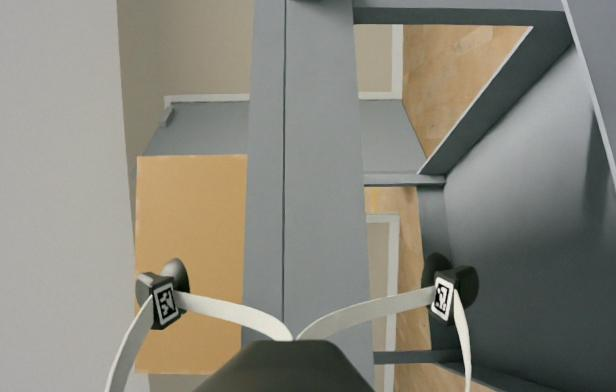

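Request:
move(
  blocking=false,
  r1={"base":{"translate_m":0.6,"strafe_m":0.08},"pace":"slow","contact_limits":{"translate_m":0.8}},
  r2={"base":{"translate_m":0.085},"pace":"slow","contact_limits":{"translate_m":0.2}},
  cameras=[],
)

Request:
wait(
  seconds=3,
  cameras=[],
)

Request:
move(
  blocking=false,
  r2={"joints":{"gripper_m":0.0}},
  cameras=[],
)

Request:
wait(
  seconds=2,
  cameras=["r2_wrist_camera"],
)

Request:
wait(
  seconds=5,
  cameras=["r1_head_camera","r1_head_left_camera","r2_head_camera","r2_wrist_camera"],
)

Scene clock: 106.40 s.
move: r1 moving; r2 moving
r1.base_odometry: x=-1.814 y=+0.487 heading=-2.407
r1.turned_by_wheels: -0.002
r1.turned_by_imu: -0.002
r1.base_tilt: forward=-1.6 right=+1.3
r1.lidar_m: 0.49 0.35 0.30 0.34 0.50 3.17 3.03 3.13 0.51 0.49 2.42 3.26
r1.base_status: translate_m moving; strafe_m moving
r1.joint_positions: lift_m=+0.700 arm_m=+0.500 wrist_yaw_rad=-0.002 wrist_pitch_rad=+0.002 wrist_roll_rad=+0.000 gripper_m=-0.020
r1.joint_status: not commanded
r1.measured_speeds: translate_m=+0.048 strafe_m=+0.006 rotate_rad=-0.004 lift_m=+0.000 arm_m=+0.000 wrist_yaw_rad=+0.000 wrist_pitch_rad=+0.000 wrist_roll_rad=+0.000
r1.motor_effort: lift_m=+23(23) arm_m=+5(5) wheel_0=-5(9) wheel_1=+3(4) wheel_2=-19(20)
r1.servo_current: wrist_yaw_rad=39(59) wrist_pitch_rad=39(46) wrist_roll_rad=39(59) gripper_m=39(46)
r1.contact_limits: arm_m 1; translate_m 0.8
r1.hand_pose: x=+0.9591 y=-0.0879 z=+0.8772 quat_wxyz=(+1.000, +0.000, +0.001, -0.001) (m; r1's base frame)
r1.wrist_depth_mm: - - - - - - - / - - - - - - - / - - - - - - - / - - - 1756 - - - / - - - - - - - / - - - 193 - - - / - - 172 147 144 1921 -
r2.base_odometry: x=-0.972 y=-0.212 heading=-2.765
r2.turned_by_wheels: +0.000
r2.turned_by_imu: +0.000
r2.base_tilt: forward=-0.7 right=+0.1
r2.lidar_m: 0.40 3.10 2.46 2.42 2.66 2.34 2.29 2.52 2.34 2.30 2.50 0.49
r2.base_status: translate_m moving
r2.joint_positions: lift_m=+0.656 arm_m=+0.000 wrist_yaw_rad=+0.002 wrist_pitch_rad=+0.001 wrist_roll_rad=+1.568 gripper_m=+0.138
r2.joint_status: not commanded
r2.measured_speeds: translate_m=+0.049 strafe_m=+0.000 rotate_rad=-0.001 lift_m=+0.000 arm_m=+0.000 wrist_yaw_rad=+0.000 wrist_pitch_rad=+0.000 wrist_roll_rad=+0.000
r2.motor_effort: lift_m=+21(21) arm_m=-4(4) wheel_0=+5(11) wheel_1=+8(8) wheel_2=-9(10)
r2.servo_current: wrist_yaw_rad=59(72) wrist_pitch_rad=39(46) wrist_roll_rad=52(59) gripper_m=39(59)
r2.contact_limits: translate_m 0.2
r2.hand_pose: x=+0.4595 y=-0.0867 z=+0.8336 quat_wxyz=(+0.708, +0.706, +0.001, +0.001) (m; r2's base frame)
r2.wrist_depth_mm: - - - 345 - 1537 - / - - - 332 - 1808 - / - - - 317 - 723 - / - - 517 301 - - - / - 517 517 287 - - - / - 508 221 277 212 183 - / - 504 504 - - - -
pictures: none
No camera images: "cameras" was empty.

Scene clock: 108.03 s.
earlier move: r1 moving; r2 done
r1.base_odometry: x=-1.912 y=+0.371 heading=-2.407
r1.turned_by_wheels: +0.000
r1.turned_by_imu: -0.003
r1.base_tilt: forward=-1.6 right=+1.3
r1.lidar_m: 0.45 0.30 0.27 0.27 0.39 3.31 3.20 3.27 0.56 0.78 2.47 3.23
r1.base_status: translate_m moving; strafe_m moving
r1.joint_positions: lift_m=+0.700 arm_m=+0.500 wrist_yaw_rad=-0.002 wrist_pitch_rad=+0.002 wrist_roll_rad=+0.000 gripper_m=-0.020
r1.joint_status: not commanded
r1.measured_speeds: translate_m=+0.098 strafe_m=+0.011 rotate_rad=-0.008 lift_m=+0.000 arm_m=+0.000 wrist_yaw_rad=+0.000 wrist_pitch_rad=+0.000 wrist_roll_rad=+0.000
r1.motor_effort: lift_m=+23(23) arm_m=+4(5) wheel_0=-4(9) wheel_1=+1(4) wheel_2=-13(20)
r1.servo_current: wrist_yaw_rad=52(65) wrist_pitch_rad=33(52) wrist_roll_rad=52(72) gripper_m=46(52)
r1.contact_limits: arm_m 1; translate_m 0.8
r1.hand_pose: x=+0.9591 y=-0.0879 z=+0.8772 quat_wxyz=(+1.000, +0.000, +0.001, -0.001) (m; r1's base frame)
r1.wrist_depth_mm: - - - - - - - / - - - - - - - / - - - - - - - / - - - 1576 - - - / - - - - - - - / - - 209 193 - - - / - - 172 146 144 1983 -
r2.base_odometry: x=-1.039 y=-0.239 heading=-2.765
r2.turned_by_wheels: +0.000
r2.turned_by_imu: +0.000
r2.base_tilt: forward=-0.7 right=+0.1
r2.lidar_m: 0.33 3.09 2.47 2.40 2.65 2.41 2.38 2.61 2.36 2.32 2.50 0.44
r2.base_status: done
r2.joint_positions: lift_m=+0.656 arm_m=+0.000 wrist_yaw_rad=-0.001 wrist_pitch_rad=+0.001 wrist_roll_rad=+1.568 gripper_m=+0.138
r2.joint_status: not commanded
r2.measured_speeds: all 0
r2.motor_effort: lift_m=+20(21) arm_m=-4(4) wheel_0=+4(11) wheel_1=+6(8) wheel_2=-10(10)
r2.servo_current: wrist_yaw_rad=33(72) wrist_pitch_rad=33(52) wrist_roll_rad=52(59) gripper_m=65(65)
r2.contact_limits: translate_m 0.2
r2.hand_pose: x=+0.4592 y=-0.0878 z=+0.8337 quat_wxyz=(+0.708, +0.706, +0.000, -0.001) (m; r2's base frame)
r2.wrist_depth_mm: - - - 273 - 1708 1229 / - - - 260 - 1708 484 / - - 462 248 - 759 - / - 455 452 236 237 809 - / - 449 442 223 224 820 - / - 445 160 213 194 - - / - 442 433 - - - -
wait: 1.63 of 3 s (r2 has come to rest)
pictures: none
No camera images: "cameras" was empty.

Scene clock: 108.53 s.
earlier move: r1 moving
move: r2 moving
r1.base_odometry: x=-1.945 y=+0.333 heading=-2.408
r1.turned_by_wheels: -0.001
r1.turned_by_imu: -0.002
r1.base_tilt: forward=-1.6 right=+1.3
r1.lidar_m: 0.42 0.27 0.25 0.26 0.35 3.35 3.24 3.32 0.56 0.93 2.45 3.27
r1.base_status: translate_m moving; strafe_m moving
r1.joint_positions: lift_m=+0.700 arm_m=+0.500 wrist_yaw_rad=-0.002 wrist_pitch_rad=+0.002 wrist_roll_rad=+0.000 gripper_m=-0.020
r1.joint_status: not commanded
r1.measured_speeds: translate_m=+0.100 strafe_m=+0.014 rotate_rad=-0.001 lift_m=+0.000 arm_m=+0.000 wrist_yaw_rad=+0.000 wrist_pitch_rad=+0.000 wrist_roll_rad=+0.000
r1.motor_effort: lift_m=+23(23) arm_m=+4(4) wheel_0=-10(12) wheel_1=-1(2) wheel_2=-15(17)
r1.servo_current: wrist_yaw_rad=39(52) wrist_pitch_rad=39(46) wrist_roll_rad=46(72) gripper_m=39(46)
r1.contact_limits: arm_m 1; translate_m 0.8
r1.hand_pose: x=+0.9591 y=-0.0879 z=+0.8772 quat_wxyz=(+1.000, +0.000, +0.001, -0.001) (m; r1's base frame)
r1.wrist_depth_mm: - - - - - - - / - - - - - - - / - - - - - - - / - - 1808 1576 - - - / - - - - - - - / - - 209 192 - - - / - - 164 147 144 1921 -
r2.base_odometry: x=-1.039 y=-0.239 heading=-2.765
r2.turned_by_wheels: +0.000
r2.turned_by_imu: +0.000
r2.base_tilt: forward=-0.7 right=+0.1
r2.lidar_m: 0.34 3.10 2.49 2.41 2.65 2.40 2.37 2.62 2.35 2.30 2.53 0.44
r2.base_status: not commanded
r2.joint_positions: lift_m=+0.656 arm_m=+0.000 wrist_yaw_rad=-0.001 wrist_pitch_rad=+0.001 wrist_roll_rad=+1.568 gripper_m=+0.126
r2.joint_status: gripper_m moving
r2.measured_speeds: all 0
r2.motor_effort: lift_m=+20(20) arm_m=-4(4) wheel_0=+4(4) wheel_1=+6(6) wheel_2=-10(10)
r2.servo_current: wrist_yaw_rad=46(59) wrist_pitch_rad=39(46) wrist_roll_rad=46(52) gripper_m=91(91)
r2.contact_limits: translate_m 0.2
r2.hand_pose: x=+0.4592 y=-0.0878 z=+0.8337 quat_wxyz=(+0.708, +0.706, +0.000, -0.001) (m; r2's base frame)
r2.wrist_depth_mm: - - - 272 - 1708 1229 / - - - 260 - 1756 480 / - - 459 247 - 759 - / - 455 455 236 237 809 - / - 455 445 223 224 820 - / - 442 159 214 194 - - / - 436 433 - - - -
pictures: none
No camera images: "cameras" was empty.

Scene clock: 110.37 s.
earlier move: r1 moving; r2 done
r1.base_odometry: x=-2.063 y=+0.193 heading=-2.405
r1.turned_by_wheels: +0.003
r1.turned_by_imu: +0.002
r1.base_tilt: forward=-1.6 right=+1.3
r1.lidar_m: 0.35 0.25 - 0.25 0.25 0.53 3.44 0.83 0.71 1.60 2.45 3.31
r1.base_status: translate_m moving; strafe_m moving
r1.joint_positions: lift_m=+0.700 arm_m=+0.500 wrist_yaw_rad=-0.002 wrist_pitch_rad=+0.002 wrist_roll_rad=+0.000 gripper_m=-0.020
r1.joint_status: not commanded
r1.measured_speeds: translate_m=+0.095 strafe_m=+0.013 rotate_rad=+0.006 lift_m=+0.000 arm_m=+0.000 wrist_yaw_rad=+0.000 wrist_pitch_rad=+0.000 wrist_roll_rad=+0.000
r1.motor_effort: lift_m=+23(24) arm_m=+4(4) wheel_0=+2(12) wheel_1=+11(19) wheel_2=-7(17)
r1.servo_current: wrist_yaw_rad=65(72) wrist_pitch_rad=46(52) wrist_roll_rad=46(72) gripper_m=39(52)
r1.contact_limits: arm_m 1; translate_m 0.8
r1.hand_pose: x=+0.9591 y=-0.0879 z=+0.8773 quat_wxyz=(+1.000, +0.000, +0.001, -0.001) (m; r1's base frame)
r1.wrist_depth_mm: - - - - - - - / - - - - - - - / - - - - - - - / - - 1661 1366 - - - / - - - - - - - / - - 188 192 - - - / - - 164 161 144 1983 -
r2.base_odometry: x=-1.039 y=-0.239 heading=-2.765
r2.turned_by_wheels: +0.000
r2.turned_by_imu: +0.001
r2.base_tilt: forward=-0.6 right=+0.0
r2.lidar_m: 0.30 0.78 2.46 2.42 2.64 2.42 2.37 2.58 2.33 2.29 2.51 0.42
r2.base_status: not commanded
r2.joint_positions: lift_m=+0.656 arm_m=+0.000 wrist_yaw_rad=+0.000 wrist_pitch_rad=+0.001 wrist_roll_rad=+1.568 gripper_m=+0.002
r2.joint_status: all done
r2.measured_speeds: all 0
r2.motor_effort: lift_m=+19(20) arm_m=-4(4) wheel_0=+0(4) wheel_1=+4(6) wheel_2=-1(10)
r2.servo_current: wrist_yaw_rad=39(59) wrist_pitch_rad=46(46) wrist_roll_rad=52(59) gripper_m=215(468)
r2.contact_limits: translate_m 0.2
r2.hand_pose: x=+0.4593 y=-0.0873 z=+0.8338 quat_wxyz=(+0.708, +0.706, +0.000, +0.000) (m; r2's base frame)
r2.wrist_depth_mm: - - - 252 - 1618 1205 / - - 174 238 - 1661 488 / - - 165 228 - 715 - / - 433 156 217 221 - - / - 430 149 208 208 788 - / - 178 144 198 191 163 - / - 421 138 - - 741 -
wait: 1.83 of 2 s (r2 has come to rest)
pictures: r2_wrist_camera
Images, in order (width x height): r2_wrist_camera 616x392.

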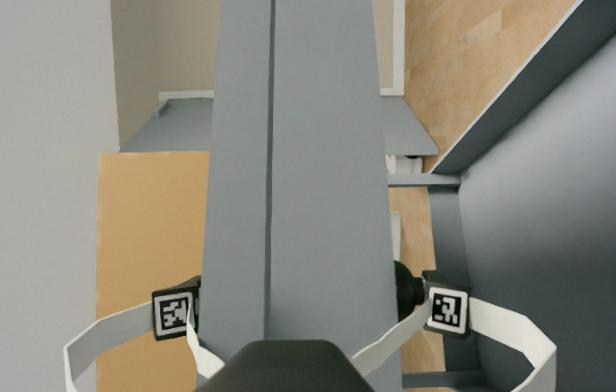

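Scene clock: 113.23 s.
earlier move: r1 done
r1.base_odometry: x=-2.197 y=+0.035 heading=-2.405
r1.turned_by_wheels: +0.000
r1.turned_by_imu: +0.000
r1.base_tilt: forward=-1.6 right=+1.2
r1.lidar_m: 1.67 0.25 0.25 - 0.25 0.41 3.68 0.84 0.90 2.27 2.51 3.29
r1.base_status: done
r1.joint_positions: lift_m=+0.700 arm_m=+0.500 wrist_yaw_rad=-0.002 wrist_pitch_rad=+0.002 wrist_roll_rad=+0.000 gripper_m=-0.020
r1.joint_status: not commanded
r1.measured_speeds: all 0
r1.motor_effort: lift_m=+23(24) arm_m=+4(4) wheel_0=+2(12) wheel_1=+10(19) wheel_2=-5(17)
r1.servo_current: wrist_yaw_rad=52(72) wrist_pitch_rad=39(52) wrist_roll_rad=52(72) gripper_m=39(52)
r1.contact_limits: arm_m 1; translate_m 0.8
r1.hand_pose: x=+0.9591 y=-0.0879 z=+0.8773 quat_wxyz=(+1.000, +0.000, +0.001, -0.001) (m; r1's base frame)
r1.wrist_depth_mm: - - - - - - - / - - - - - - - / - - - - - - - / - - - 1160 - - - / - - - - - - - / - - 187 193 - - - / - - 171 147 144 1921 -
r2.base_odometry: x=-1.039 y=-0.239 heading=-2.765
r2.turned_by_wheels: +0.000
r2.turned_by_imu: +0.000
r2.base_tilt: forward=-0.6 right=+0.1
r2.lidar_m: 0.31 0.79 2.48 2.40 2.63 2.40 2.37 2.60 2.33 2.30 2.53 0.42
r2.base_status: not commanded
r2.joint_positions: lift_m=+0.656 arm_m=+0.000 wrist_yaw_rad=+0.000 wrist_pitch_rad=+0.001 wrist_roll_rad=+1.568 gripper_m=+0.002
r2.joint_status: all done
r2.measured_speeds: all 0
r2.motor_effort: lift_m=+19(20) arm_m=-4(4) wheel_0=+0(4) wheel_1=+4(6) wheel_2=-2(10)
r2.servo_current: wrist_yaw_rad=39(65) wrist_pitch_rad=39(46) wrist_roll_rad=46(65) gripper_m=215(468)
r2.contact_limits: translate_m 0.2
r2.hand_pose: x=+0.4593 y=-0.0873 z=+0.8338 quat_wxyz=(+0.708, +0.706, +0.000, +0.000) (m; r2's base frame)
r2.wrist_depth_mm: - - - 251 - 1618 1160 / - - 173 238 - 1708 488 / - - 164 227 - 715 - / - 436 156 216 221 - - / - 427 149 207 207 798 - / - 178 144 199 191 163 - / - 418 138 - - 732 -
wait: 2.87 of 5 s (r1 has come to rest)
pictures: r1_head_camera, r1_head_left_camera, r2_head_camera, r2_wrist_camera
Images, in order (width x height): r1_head_camera 420x560, r1_head_left_camera 420x672, r2_head_camera 420x560, r2_wrist_camera 616x392.

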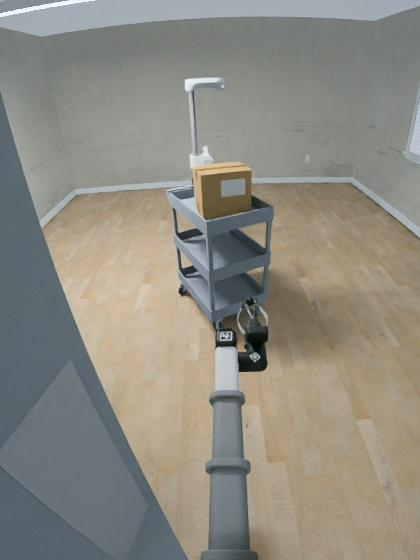

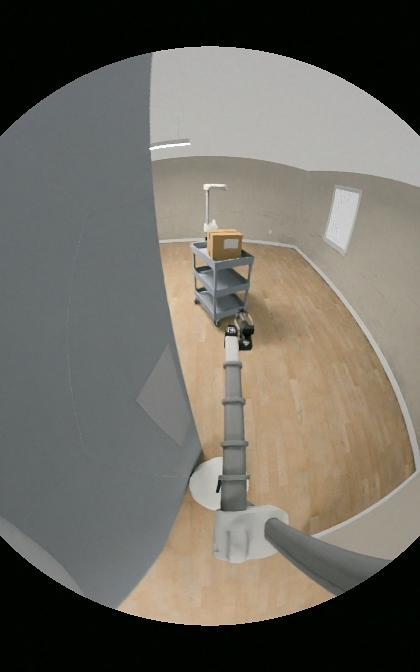

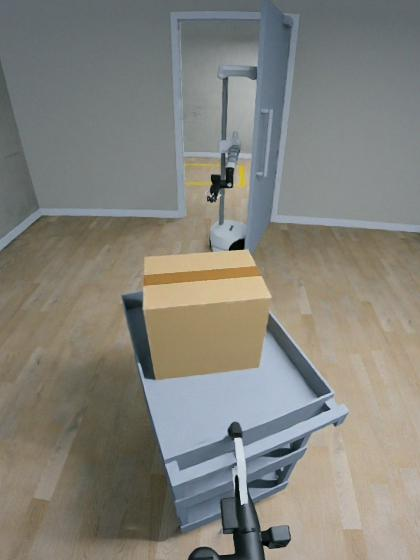

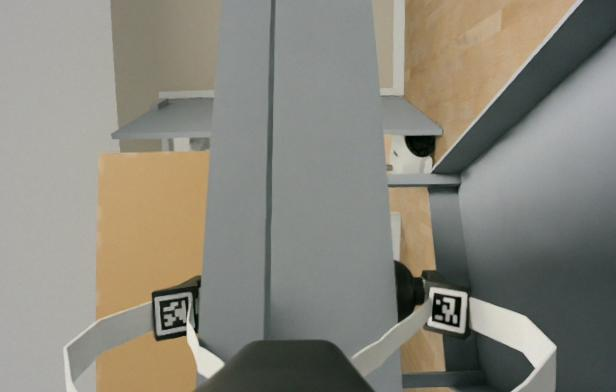

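Request:
move(
  blocking=false,
  r1={"base":{"strafe_m":0.42},"joints":{"arm_m":0.0,"lift_m":1.15},"pace":"slow","contact_limits":{"strafe_m":1.0}},
  cameras=[],
)

Request:
wait(
  seconds=9,
  cameras=["r1_head_camera","r1_head_left_camera","r1_head_right_camera","r2_head_camera"],
)

Scene clock: 120.60 s.
move: r1 moving
r1.base_odometry: x=-2.187 y=+0.024 heading=-2.406
r1.turned_by_wheels: +0.000
r1.turned_by_imu: -0.001
r1.base_tilt: forward=-1.6 right=+1.2
r1.lidar_m: 1.65 0.25 0.25 - 0.25 0.38 3.67 0.86 0.91 2.25 2.48 3.33
r1.base_status: strafe_m moving
r1.joint_positions: lift_m=+0.725 arm_m=+0.487 wrist_yaw_rad=-0.002 wrist_pitch_rad=+0.002 wrist_roll_rad=+0.000 gripper_m=-0.020
r1.joint_status: lift_m moving; arm_m moving
r1.measured_speeds: translate_m=-0.001 strafe_m=+0.057 rotate_rad=+0.004 lift_m=+0.098 arm_m=-0.049 wrist_yaw_rad=+0.000 wrist_pitch_rad=+0.000 wrist_roll_rad=+0.000
r1.motor_effort: lift_m=+24(27) arm_m=-4(6) wheel_0=-15(15) wheel_1=+9(12) wheel_2=-1(2)
r1.servo_current: wrist_yaw_rad=52(65) wrist_pitch_rad=46(52) wrist_roll_rad=52(72) gripper_m=46(46)
r1.contact_limits: strafe_m 1
r1.hand_pose: x=+0.9465 y=-0.0879 z=+0.9025 quat_wxyz=(+1.000, +0.000, +0.001, -0.001) (m; r1's base frame)
r1.wrist_depth_mm: - - - - - - - / - - - - - - - / - - - - - - - / - - - 1160 - - - / - - - - - - - / - - 188 198 - - - / - - 172 147 144 - -
r2: as last shown
r2.base_tilt: forward=-0.7 right=+0.1
r2.lidar_m: 0.33 0.78 2.44 2.40 2.63 2.40 2.36 2.59 2.33 2.29 2.52 0.44
r2.motor_effort: lift_m=+19(19) arm_m=-4(4) wheel_0=+0(0) wheel_1=+4(5) wheel_2=-2(2)
r2.servo_current: wrist_yaw_rad=59(59) wrist_pitch_rad=39(39) wrist_roll_rad=59(59) gripper_m=215(221)
r2.contact_limits: translate_m 0.2
r2.wrist_depth_mm: - - - 252 - 1618 1205 / - - 173 238 - 1661 492 / - - 165 227 - 723 - / - 433 156 216 220 - - / - 430 149 208 207 788 - / - 178 143 199 191 163 - / - 421 138 - - 741 -
pictures: none
No camera images: "cameras" was empty.

Scene clock: 126.37 s.
earlier move: r1 done
r1.base_odometry: x=-1.916 y=-0.276 heading=-2.405
r1.turned_by_wheels: +0.001
r1.turned_by_imu: -0.002
r1.base_tilt: forward=-1.6 right=+1.3
r1.lidar_m: 1.66 0.36 0.25 - 0.25 0.25 0.46 3.73 1.11 2.32 2.84 1.84
r1.base_status: done
r1.joint_positions: lift_m=+1.150 arm_m=+0.000 wrist_yaw_rad=+0.000 wrist_pitch_rad=+0.002 wrist_roll_rad=+0.000 gripper_m=-0.020
r1.joint_status: all done
r1.measured_speeds: all 0
r1.motor_effort: lift_m=+23(27) arm_m=-4(8) wheel_0=-33(37) wheel_1=+30(34) wheel_2=+8(12)
r1.servo_current: wrist_yaw_rad=39(72) wrist_pitch_rad=46(52) wrist_roll_rad=39(72) gripper_m=46(52)
r1.contact_limits: strafe_m 1
r1.hand_pose: x=+0.4593 y=-0.0875 z=+1.3273 quat_wxyz=(+1.000, +0.000, +0.001, +0.000) (m; r1's base frame)
r1.wrist_depth_mm: - - - - - - - / - - - - - - - / - - - - - - - / - - - - - - - / - - - - - - - / - - - 199 1708 - - / - - 180 179 144 - -
r2.base_odometry: x=-1.039 y=-0.239 heading=-2.765
r2.turned_by_wheels: +0.000
r2.turned_by_imu: +0.001
r2.base_tilt: forward=-0.6 right=+0.1
r2.lidar_m: 0.32 3.10 2.47 2.41 2.67 2.42 2.37 2.61 2.33 2.31 2.53 0.45
r2.base_status: not commanded
r2.joint_positions: lift_m=+0.656 arm_m=+0.000 wrist_yaw_rad=+0.000 wrist_pitch_rad=+0.001 wrist_roll_rad=+1.568 gripper_m=+0.002
r2.joint_status: not commanded
r2.measured_speeds: all 0
r2.motor_effort: lift_m=+19(19) arm_m=-4(4) wheel_0=+0(1) wheel_1=+4(5) wheel_2=-2(2)
r2.servo_current: wrist_yaw_rad=39(59) wrist_pitch_rad=39(52) wrist_roll_rad=46(65) gripper_m=221(221)
r2.contact_limits: translate_m 0.2
r2.hand_pose: x=+0.4593 y=-0.0873 z=+0.8338 quat_wxyz=(+0.708, +0.706, +0.000, +0.000) (m; r2's base frame)
r2.wrist_depth_mm: - - - 251 - 1618 1182 / - - 174 238 - 1618 492 / - - 165 225 - 715 - / - 433 156 216 221 - - / - 427 148 208 207 798 - / - 178 143 198 191 163 - / - 418 138 - - 741 -
wait: 5.77 of 9 s (r1 has come to rest)
pictures: r1_head_camera, r1_head_left_camera, r1_head_right_camera, r2_head_camera
Images, in order (width x height): r1_head_camera 420x560, r1_head_left_camera 420x672, r1_head_right_camera 420x672, r2_head_camera 420x560.

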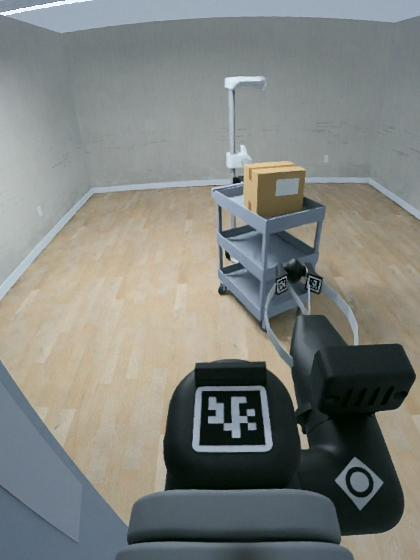

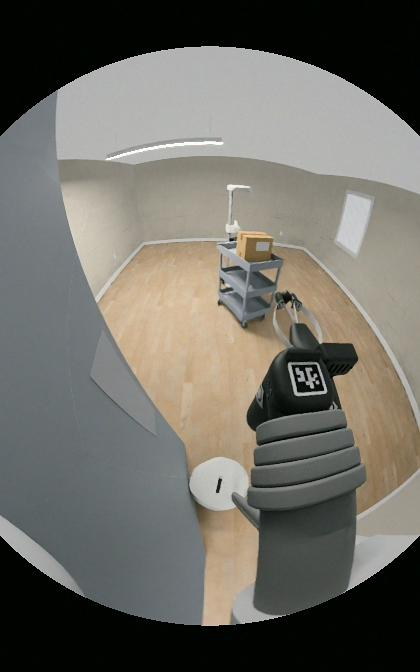

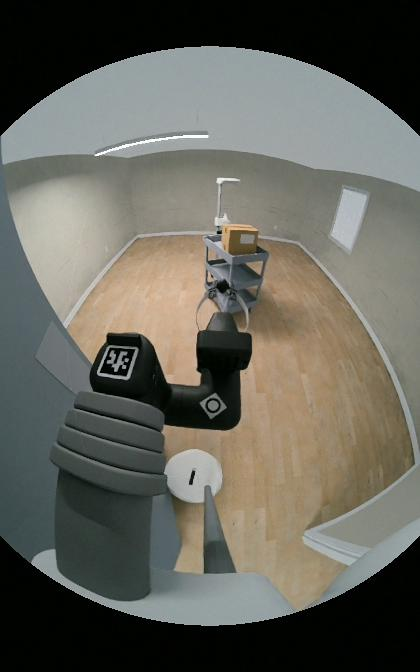

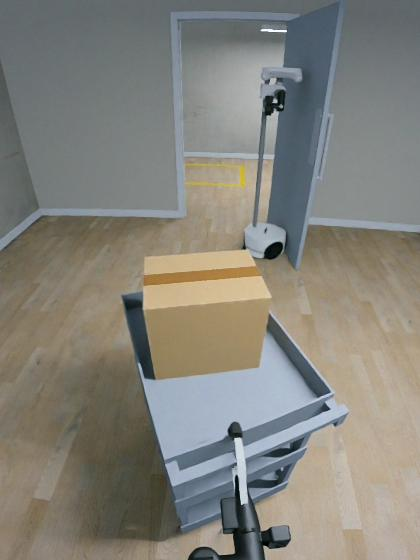

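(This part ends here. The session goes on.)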